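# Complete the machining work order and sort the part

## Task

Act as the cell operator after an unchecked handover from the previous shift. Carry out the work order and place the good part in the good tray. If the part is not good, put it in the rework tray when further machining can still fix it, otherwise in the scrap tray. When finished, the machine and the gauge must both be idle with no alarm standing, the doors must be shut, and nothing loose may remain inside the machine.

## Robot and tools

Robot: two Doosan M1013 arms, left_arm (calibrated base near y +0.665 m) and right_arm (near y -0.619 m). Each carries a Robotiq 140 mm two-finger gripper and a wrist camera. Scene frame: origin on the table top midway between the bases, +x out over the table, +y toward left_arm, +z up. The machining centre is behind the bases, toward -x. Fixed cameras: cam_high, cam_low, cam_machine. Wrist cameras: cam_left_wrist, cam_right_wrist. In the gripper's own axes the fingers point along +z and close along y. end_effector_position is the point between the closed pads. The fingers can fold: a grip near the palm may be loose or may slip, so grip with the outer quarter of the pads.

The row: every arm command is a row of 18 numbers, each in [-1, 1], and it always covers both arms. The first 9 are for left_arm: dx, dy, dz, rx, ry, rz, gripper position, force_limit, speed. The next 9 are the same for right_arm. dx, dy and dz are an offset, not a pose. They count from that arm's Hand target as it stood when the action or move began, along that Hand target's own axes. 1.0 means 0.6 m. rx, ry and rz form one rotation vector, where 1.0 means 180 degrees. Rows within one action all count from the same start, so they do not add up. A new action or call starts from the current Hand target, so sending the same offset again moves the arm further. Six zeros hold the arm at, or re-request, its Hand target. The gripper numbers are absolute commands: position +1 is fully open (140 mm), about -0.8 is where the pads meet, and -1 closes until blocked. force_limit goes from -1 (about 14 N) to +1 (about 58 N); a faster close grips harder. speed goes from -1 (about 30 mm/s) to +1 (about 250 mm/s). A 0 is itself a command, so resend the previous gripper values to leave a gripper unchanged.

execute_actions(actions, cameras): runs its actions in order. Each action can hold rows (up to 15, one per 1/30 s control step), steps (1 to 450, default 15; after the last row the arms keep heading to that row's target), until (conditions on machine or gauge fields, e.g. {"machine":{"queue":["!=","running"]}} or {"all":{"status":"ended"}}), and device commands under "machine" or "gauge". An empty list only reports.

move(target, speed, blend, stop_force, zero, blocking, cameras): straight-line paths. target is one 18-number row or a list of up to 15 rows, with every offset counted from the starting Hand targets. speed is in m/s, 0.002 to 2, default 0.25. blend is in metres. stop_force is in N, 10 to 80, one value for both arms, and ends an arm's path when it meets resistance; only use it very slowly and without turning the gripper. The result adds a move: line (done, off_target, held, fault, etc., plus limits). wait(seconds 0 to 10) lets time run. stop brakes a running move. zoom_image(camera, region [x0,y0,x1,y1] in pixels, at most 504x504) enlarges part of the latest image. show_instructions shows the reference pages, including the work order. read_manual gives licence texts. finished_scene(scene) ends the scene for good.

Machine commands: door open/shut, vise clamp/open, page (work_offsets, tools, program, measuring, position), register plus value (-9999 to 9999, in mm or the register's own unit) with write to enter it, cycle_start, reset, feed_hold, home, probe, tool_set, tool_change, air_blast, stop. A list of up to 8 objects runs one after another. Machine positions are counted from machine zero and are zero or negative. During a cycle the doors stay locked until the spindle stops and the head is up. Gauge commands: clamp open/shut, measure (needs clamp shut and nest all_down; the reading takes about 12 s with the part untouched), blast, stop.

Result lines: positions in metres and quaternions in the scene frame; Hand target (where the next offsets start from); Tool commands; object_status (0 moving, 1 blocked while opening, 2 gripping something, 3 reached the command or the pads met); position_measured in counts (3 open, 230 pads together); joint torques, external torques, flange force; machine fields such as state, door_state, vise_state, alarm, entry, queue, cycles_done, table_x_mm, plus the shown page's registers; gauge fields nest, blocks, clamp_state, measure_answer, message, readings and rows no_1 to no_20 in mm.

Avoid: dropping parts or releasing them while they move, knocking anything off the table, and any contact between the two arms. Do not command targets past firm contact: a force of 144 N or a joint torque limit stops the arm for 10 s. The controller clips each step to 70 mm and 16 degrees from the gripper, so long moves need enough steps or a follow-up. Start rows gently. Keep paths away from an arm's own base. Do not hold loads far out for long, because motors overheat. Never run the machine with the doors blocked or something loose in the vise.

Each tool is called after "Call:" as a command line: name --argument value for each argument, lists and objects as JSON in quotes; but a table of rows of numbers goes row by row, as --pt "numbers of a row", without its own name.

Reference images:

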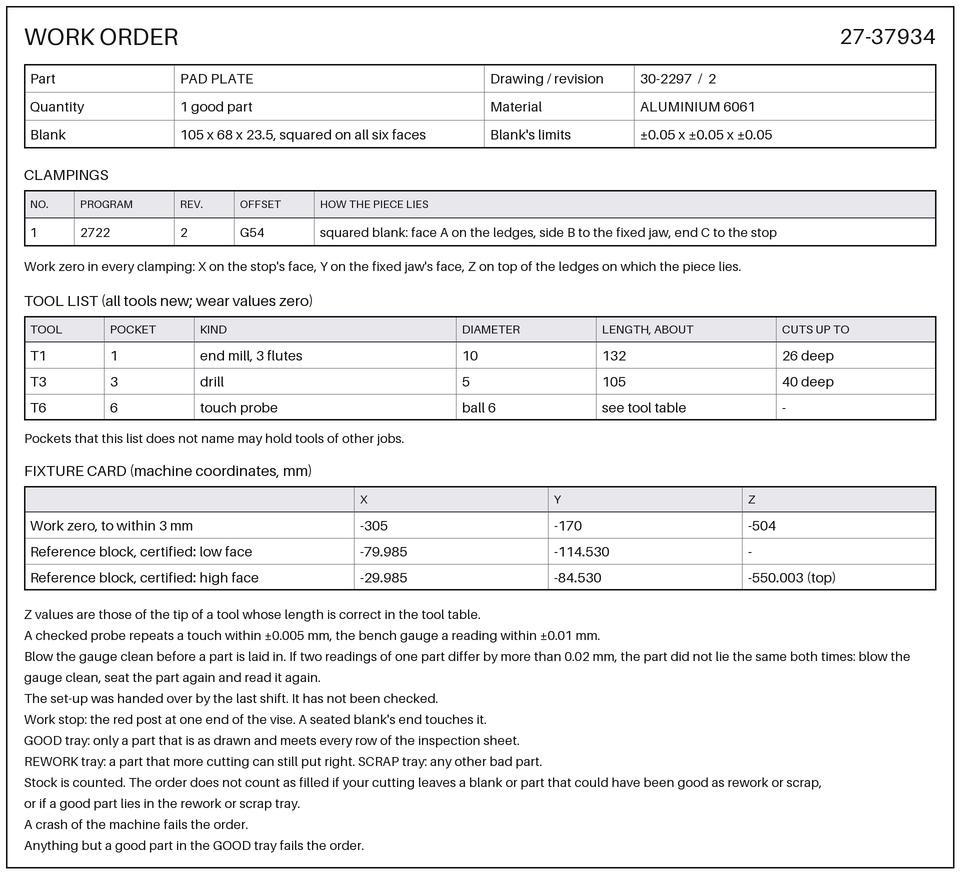

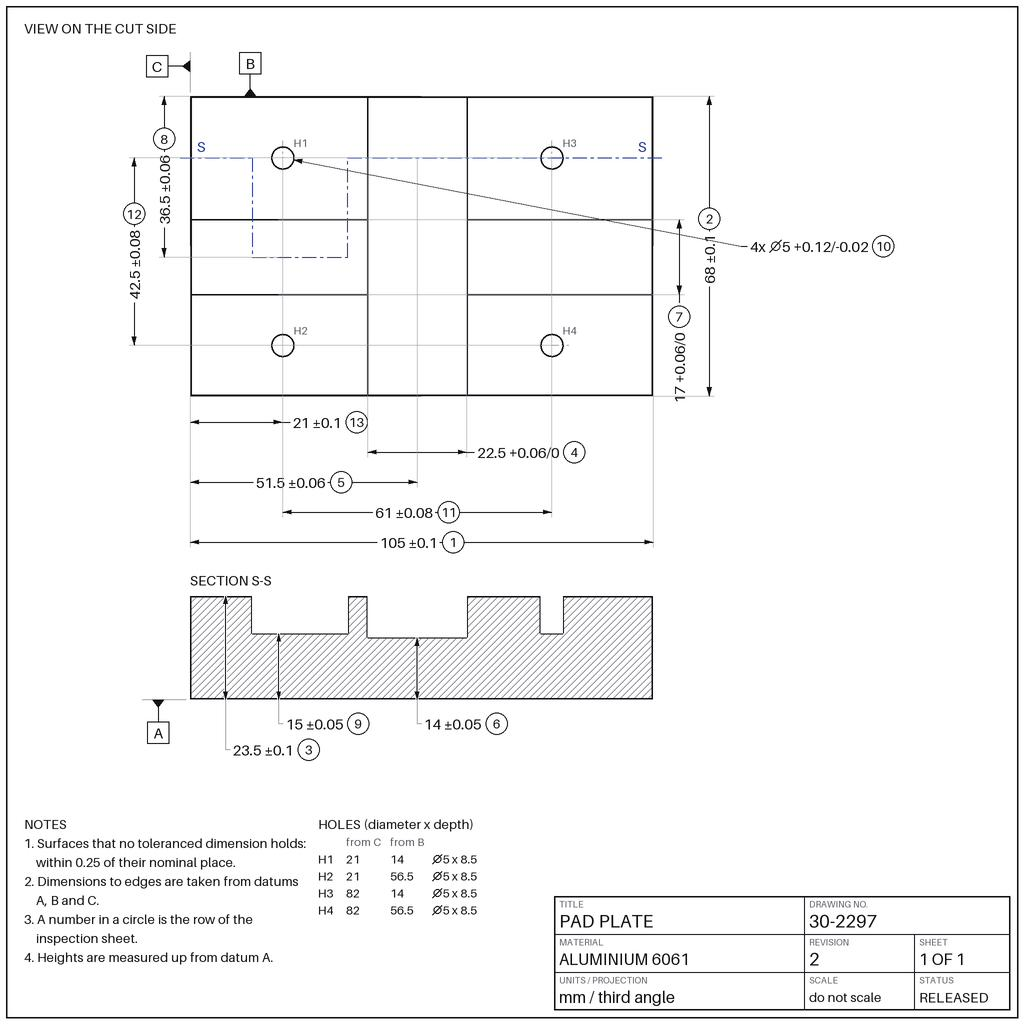

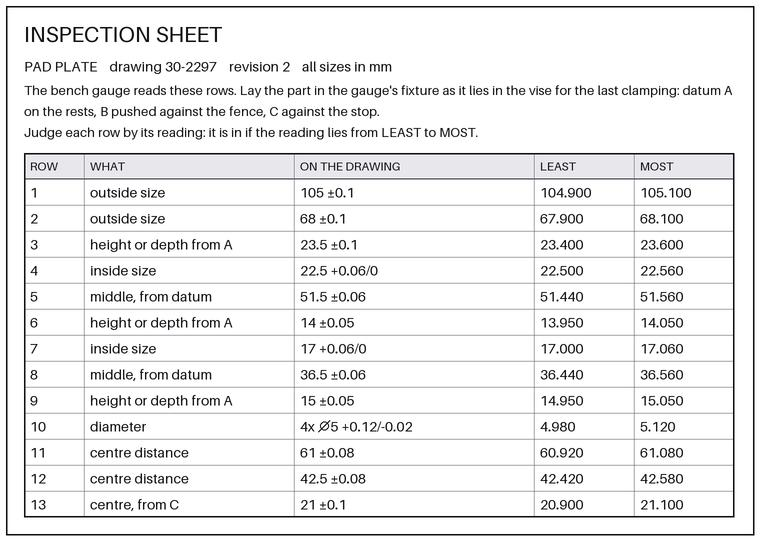

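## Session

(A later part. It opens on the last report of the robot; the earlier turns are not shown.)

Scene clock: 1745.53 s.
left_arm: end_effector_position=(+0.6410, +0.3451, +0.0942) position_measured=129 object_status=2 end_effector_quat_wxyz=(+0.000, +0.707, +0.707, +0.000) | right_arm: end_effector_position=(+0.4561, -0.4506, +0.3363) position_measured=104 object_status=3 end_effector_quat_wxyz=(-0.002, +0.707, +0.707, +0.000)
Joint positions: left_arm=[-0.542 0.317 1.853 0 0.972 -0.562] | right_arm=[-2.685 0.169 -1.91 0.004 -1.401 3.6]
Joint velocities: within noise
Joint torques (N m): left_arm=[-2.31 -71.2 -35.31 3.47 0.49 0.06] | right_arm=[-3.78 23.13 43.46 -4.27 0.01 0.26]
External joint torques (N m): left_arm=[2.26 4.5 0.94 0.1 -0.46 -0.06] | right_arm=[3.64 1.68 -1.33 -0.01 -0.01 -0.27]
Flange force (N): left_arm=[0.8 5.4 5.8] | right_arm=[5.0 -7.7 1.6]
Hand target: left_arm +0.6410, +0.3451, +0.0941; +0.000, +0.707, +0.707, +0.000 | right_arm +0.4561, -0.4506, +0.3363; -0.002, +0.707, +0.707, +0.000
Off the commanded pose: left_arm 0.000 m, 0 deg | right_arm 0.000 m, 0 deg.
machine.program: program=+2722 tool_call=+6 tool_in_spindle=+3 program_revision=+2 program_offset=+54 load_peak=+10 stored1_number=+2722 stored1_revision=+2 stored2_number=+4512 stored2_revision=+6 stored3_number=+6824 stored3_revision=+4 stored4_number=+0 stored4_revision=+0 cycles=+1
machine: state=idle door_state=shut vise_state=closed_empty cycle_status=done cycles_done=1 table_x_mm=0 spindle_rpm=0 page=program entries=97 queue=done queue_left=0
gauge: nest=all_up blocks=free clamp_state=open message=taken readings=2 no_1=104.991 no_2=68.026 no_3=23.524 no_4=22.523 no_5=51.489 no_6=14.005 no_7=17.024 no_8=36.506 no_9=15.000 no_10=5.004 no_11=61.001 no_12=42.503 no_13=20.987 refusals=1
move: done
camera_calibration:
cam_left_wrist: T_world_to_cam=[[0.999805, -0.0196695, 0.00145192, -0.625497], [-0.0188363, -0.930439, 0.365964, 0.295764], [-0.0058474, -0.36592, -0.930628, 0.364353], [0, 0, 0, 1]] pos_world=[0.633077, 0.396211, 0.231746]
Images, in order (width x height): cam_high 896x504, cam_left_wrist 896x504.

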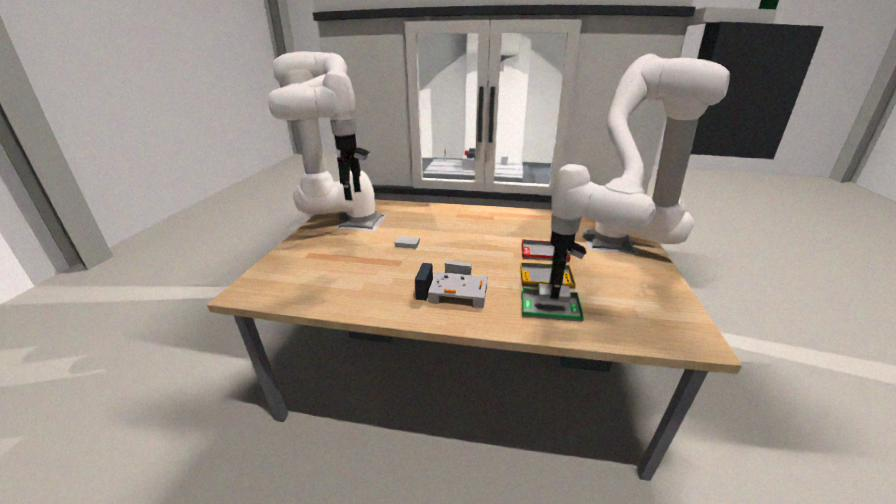

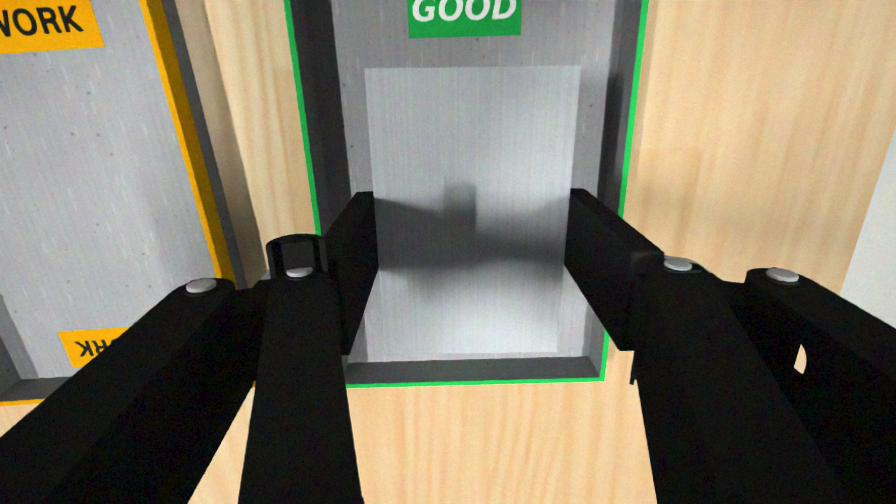

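Call:
move --target '[0.035,0,0.04,0,0,0,-1,0,-1,0,0,0,0,0,0,0.2,0,-0.9]' --speed 0.1 --cameras '[]'

Call:
move --target '[0,0,0.05,0,0,0,-1,0,-1,0,0,0,0,0,0,0.2,0,-0.9]' --speed 0.015 --stop_force 12 --cameras '["cam_left_wrist"]'

Scene clock: 1756.83 s.
left_arm: end_effector_position=(+0.6410, +0.3661, +0.0702) position_measured=129 object_status=2 end_effector_quat_wxyz=(+0.000, +0.707, +0.707, +0.000) | right_arm: end_effector_position=(+0.4561, -0.4506, +0.3363) position_measured=104 object_status=3 end_effector_quat_wxyz=(-0.002, +0.707, +0.707, +0.000)
Joint positions: left_arm=[-0.515 0.327 1.891 0 0.923 -0.534] | right_arm=[-2.685 0.169 -1.91 0.004 -1.401 3.6]
Joint velocities: within noise
Joint torques (N m): left_arm=[-0.86 -72.36 -32.52 3.35 0.43 0.24] | right_arm=[-3.78 23.1 43.43 -4.29 0.02 0.31]
External joint torques (N m): left_arm=[0.39 5.82 -1 0.11 -0.43 -0.23] | right_arm=[3.62 1.99 -1.14 0 -0.01 -0.31]
Flange force (N): left_arm=[-4.2 8.6 6.0] | right_arm=[4.8 -7.9 1.2]
Hand target: left_arm +0.6410, +0.3661, +0.0701; +0.000, +0.707, +0.707, +0.000 | right_arm +0.4561, -0.4506, +0.3363; -0.002, +0.707, +0.707, +0.000
Off the commanded pose: left_arm 0.000 m, 0 deg | right_arm 0.000 m, 0 deg.
machine.program: program=+2722 tool_call=+6 tool_in_spindle=+3 program_revision=+2 program_offset=+54 load_peak=+10 stored1_number=+2722 stored1_revision=+2 stored2_number=+4512 stored2_revision=+6 stored3_number=+6824 stored3_revision=+4 stored4_number=+0 stored4_revision=+0 cycles=+1
machine: state=idle door_state=shut vise_state=closed_empty cycle_status=done cycles_done=1 table_x_mm=0 spindle_rpm=0 page=program entries=97 queue=done queue_left=0
gauge: nest=all_up blocks=free clamp_state=open message=taken readings=2 no_1=104.991 no_2=68.026 no_3=23.524 no_4=22.523 no_5=51.489 no_6=14.005 no_7=17.024 no_8=36.506 no_9=15.000 no_10=5.004 no_11=61.001 no_12=42.503 no_13=20.987 refusals=1
move: done
No camera images: "cameras" was empty.

Scene clock: 1759.07 s.
left_arm: end_effector_position=(+0.6410, +0.3661, +0.0460) position_measured=129 object_status=2 end_effector_quat_wxyz=(+0.000, +0.707, +0.707, +0.000) | right_arm: end_effector_position=(+0.4561, -0.4506, +0.3363) position_measured=104 object_status=3 end_effector_quat_wxyz=(-0.002, +0.707, +0.707, +0.000)
Joint positions: left_arm=[-0.515 0.352 1.909 0 0.88 -0.534] | right_arm=[-2.685 0.169 -1.91 0.004 -1.401 3.6]
Joint velocities: within noise
Joint torques (N m): left_arm=[-2.35 -45.55 -22.09 3.62 -4.29 0.03] | right_arm=[-3.75 23.13 43.43 -4.29 0.01 0.3]
External joint torques (N m): left_arm=[2 -22.25 -10.12 -0.28 4.31 -0.03] | right_arm=[3.69 1.29 -1.34 0.02 0.01 -0.3]
Flange force (N): left_arm=[5.7 -4.2 -38.9] | right_arm=[5.3 -7.1 1.8]
Hand target: left_arm +0.6410, +0.3661, +0.0460; +0.000, +0.707, +0.707, +0.000 (not the last commanded pose) | right_arm +0.4561, -0.4506, +0.3363; -0.002, +0.707, +0.707, +0.000
Off the commanded pose: left_arm 0.006 m, 0 deg | right_arm 0.000 m, 0 deg.
machine.program: program=+2722 tool_call=+6 tool_in_spindle=+3 program_revision=+2 program_offset=+54 load_peak=+10 stored1_number=+2722 stored1_revision=+2 stored2_number=+4512 stored2_revision=+6 stored3_number=+6824 stored3_revision=+4 stored4_number=+0 stored4_revision=+0 cycles=+1
machine: state=idle door_state=shut vise_state=closed_empty cycle_status=done cycles_done=1 table_x_mm=0 spindle_rpm=0 page=program entries=97 queue=done queue_left=0
gauge: nest=all_up blocks=free clamp_state=open message=taken readings=2 no_1=104.991 no_2=68.026 no_3=23.524 no_4=22.523 no_5=51.489 no_6=14.005 no_7=17.024 no_8=36.506 no_9=15.000 no_10=5.004 no_11=61.001 no_12=42.503 no_13=20.987 refusals=1
move: contact (left_arm)
camera_calibration:
cam_left_wrist: T_world_to_cam=[[0.999806, -0.0196338, 0.0015453, -0.625146], [-0.0188372, -0.930439, 0.365962, 0.332909], [-0.00574741, -0.36592, -0.930629, 0.327211], [0, 0, 0, 1]] pos_world=[0.633177, 0.417211, 0.183646]
Images, in order (width x height): cam_left_wrist 896x504.

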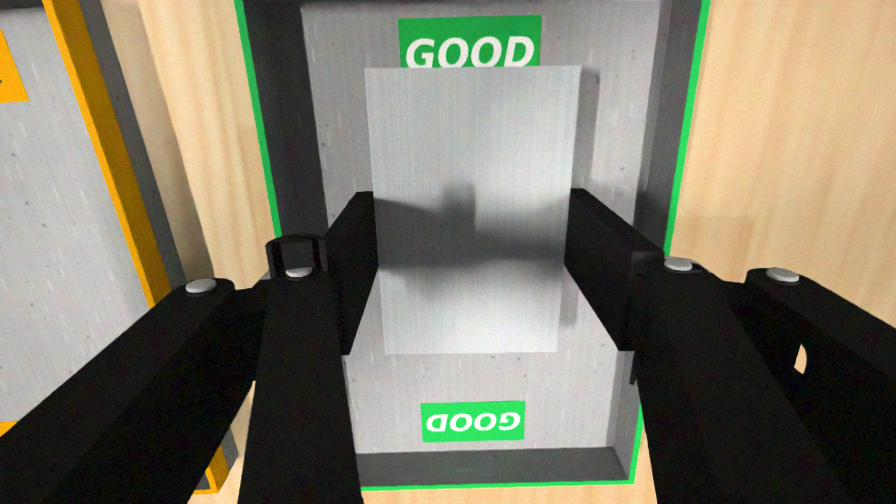

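Release, retreat.

Call:
execute_actions --actions '[{"rows":[[0,0,0,0,0,0,0.2,0,-0.9,0,0,0,0,0,0,0.2,0,-0.9]],"steps":45}]' --cameras '[]'

Call:
move --target '[0,0,-0.35,0,0,0,0.2,0,-0.9,0,0,0,0,0,0,0.2,0,-0.9]' --speed 0.15 --cameras '["cam_left_wrist","cam_high","cam_machine"]'

Scene clock: 1766.83 s.
left_arm: end_effector_position=(+0.6410, +0.3661, +0.0460) position_measured=104 object_status=3 end_effector_quat_wxyz=(+0.000, +0.707, +0.707, +0.000) | right_arm: end_effector_position=(+0.4561, -0.4506, +0.3363) position_measured=104 object_status=3 end_effector_quat_wxyz=(-0.002, +0.707, +0.707, +0.000)
Joint positions: left_arm=[-0.515 0.352 1.909 0 0.88 -0.534] | right_arm=[-2.685 0.169 -1.91 0.004 -1.401 3.6]
Joint velocities: within noise
Joint torques (N m): left_arm=[-2.41 -69.96 -30.8 3.26 0.32 0.08] | right_arm=[-3.67 23.13 43.47 -4.24 0.01 0.28]
External joint torques (N m): left_arm=[1.88 2.3 -1.32 0.05 -0.3 -0.08] | right_arm=[3.59 1.43 -1.45 -0.02 0 -0.28]
Flange force (N): left_arm=[-0.1 6.3 2.1] | right_arm=[5.0 -7.4 1.9]
Hand target: left_arm +0.6410, +0.3661, +0.0460; +0.000, +0.707, +0.707, +0.000 | right_arm +0.4561, -0.4506, +0.3363; -0.002, +0.707, +0.707, +0.000
Off the commanded pose: left_arm 0.000 m, 0 deg | right_arm 0.000 m, 0 deg.
machine.program: program=+2722 tool_call=+6 tool_in_spindle=+3 program_revision=+2 program_offset=+54 load_peak=+10 stored1_number=+2722 stored1_revision=+2 stored2_number=+4512 stored2_revision=+6 stored3_number=+6824 stored3_revision=+4 stored4_number=+0 stored4_revision=+0 cycles=+1
machine: state=idle door_state=shut vise_state=closed_empty cycle_status=done cycles_done=1 table_x_mm=0 spindle_rpm=0 page=program entries=97 queue=done queue_left=0
gauge: nest=all_up blocks=free clamp_state=open message=taken readings=2 no_1=104.991 no_2=68.026 no_3=23.524 no_4=22.523 no_5=51.489 no_6=14.005 no_7=17.024 no_8=36.506 no_9=15.000 no_10=5.004 no_11=61.001 no_12=42.503 no_13=20.987 refusals=1
No camera images: "cameras" was empty.

Scene clock: 1768.67 s.
left_arm: end_effector_position=(+0.6409, +0.3661, +0.2559) position_measured=104 object_status=3 end_effector_quat_wxyz=(+0.000, +0.707, +0.707, +0.000) | right_arm: end_effector_position=(+0.4561, -0.4506, +0.3363) position_measured=104 object_status=3 end_effector_quat_wxyz=(-0.002, +0.707, +0.707, +0.000)
Joint positions: left_arm=[-0.515 0.184 1.702 0 1.255 -0.534] | right_arm=[-2.685 0.169 -1.91 0.004 -1.401 3.6]
Joint velocities: within noise
Joint torques (N m): left_arm=[-2.41 -60.82 -37.49 4 0.37 0.09] | right_arm=[-3.77 23.21 43.47 -4.26 0 0.29]
External joint torques (N m): left_arm=[2.33 2.29 -2.08 0.1 -0.35 -0.09] | right_arm=[3.65 1.51 -1.34 -0.01 0.01 -0.29]
Flange force (N): left_arm=[-0.4 8.3 -0.9] | right_arm=[5.1 -7.4 1.7]
Hand target: left_arm +0.6409, +0.3661, +0.2560; +0.000, +0.707, +0.707, +0.000 | right_arm +0.4561, -0.4506, +0.3363; -0.002, +0.707, +0.707, +0.000
Off the commanded pose: left_arm 0.000 m, 0 deg | right_arm 0.000 m, 0 deg.
machine.program: program=+2722 tool_call=+6 tool_in_spindle=+3 program_revision=+2 program_offset=+54 load_peak=+10 stored1_number=+2722 stored1_revision=+2 stored2_number=+4512 stored2_revision=+6 stored3_number=+6824 stored3_revision=+4 stored4_number=+0 stored4_revision=+0 cycles=+1
machine: state=idle door_state=shut vise_state=closed_empty cycle_status=done cycles_done=1 table_x_mm=0 spindle_rpm=0 page=program entries=97 queue=done queue_left=0
gauge: nest=all_up blocks=free clamp_state=open message=taken readings=2 no_1=104.991 no_2=68.026 no_3=23.524 no_4=22.523 no_5=51.489 no_6=14.005 no_7=17.024 no_8=36.506 no_9=15.000 no_10=5.004 no_11=61.001 no_12=42.503 no_13=20.987 refusals=1
move: done
camera_calibration:
cam_left_wrist: T_world_to_cam=[[0.999805, -0.0196701, 0.00145043, -0.625318], [-0.0188368, -0.930473, 0.365877, 0.256139], [-0.00584724, -0.365833, -0.930662, 0.522589], [0, 0, 0, 1]] pos_world=[0.633077, 0.41721, 0.393546]
Images, in order (width x height): cam_high 896x504, cam_machine 896x504, cam_left_wrist 896x504.

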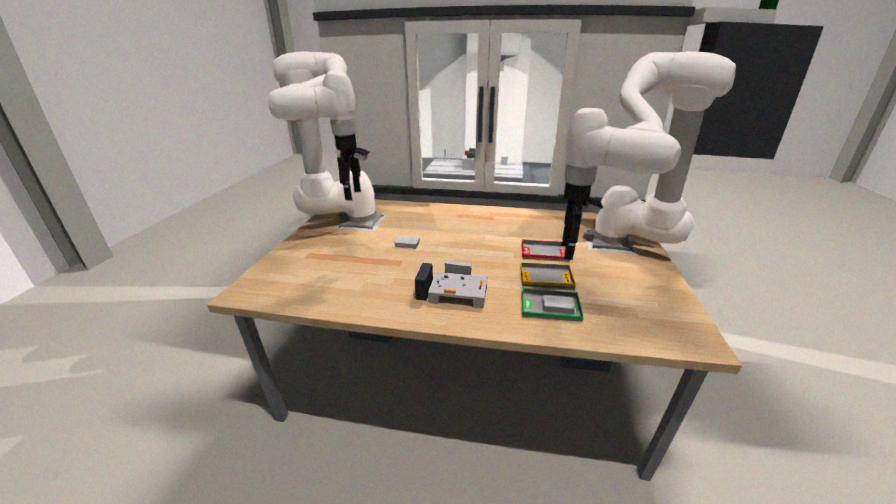

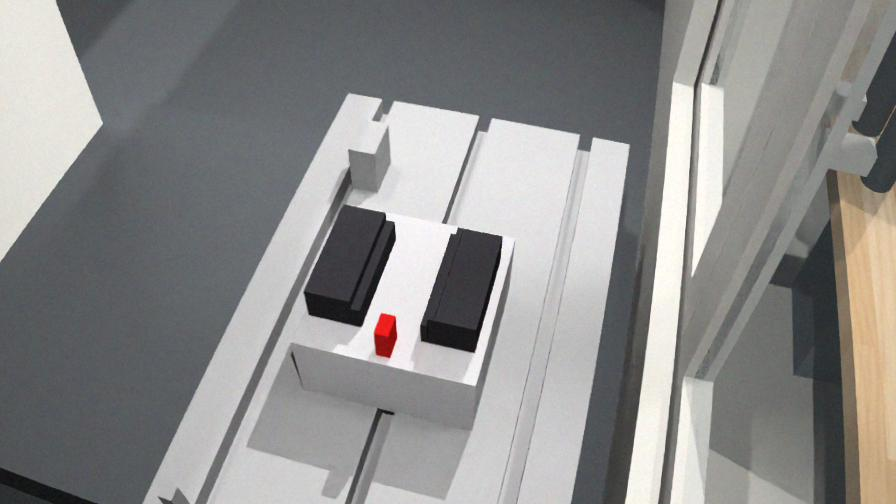

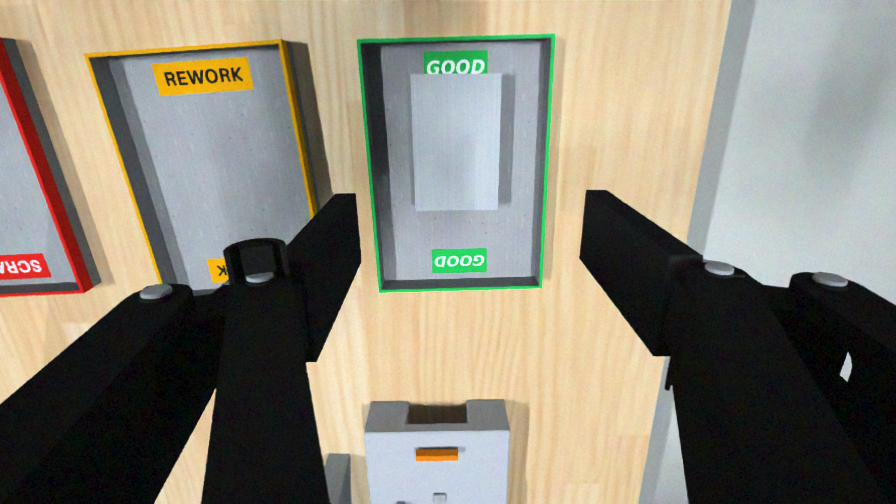

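Call:
finished_scene --scene 1

The scene is finished: the task was done.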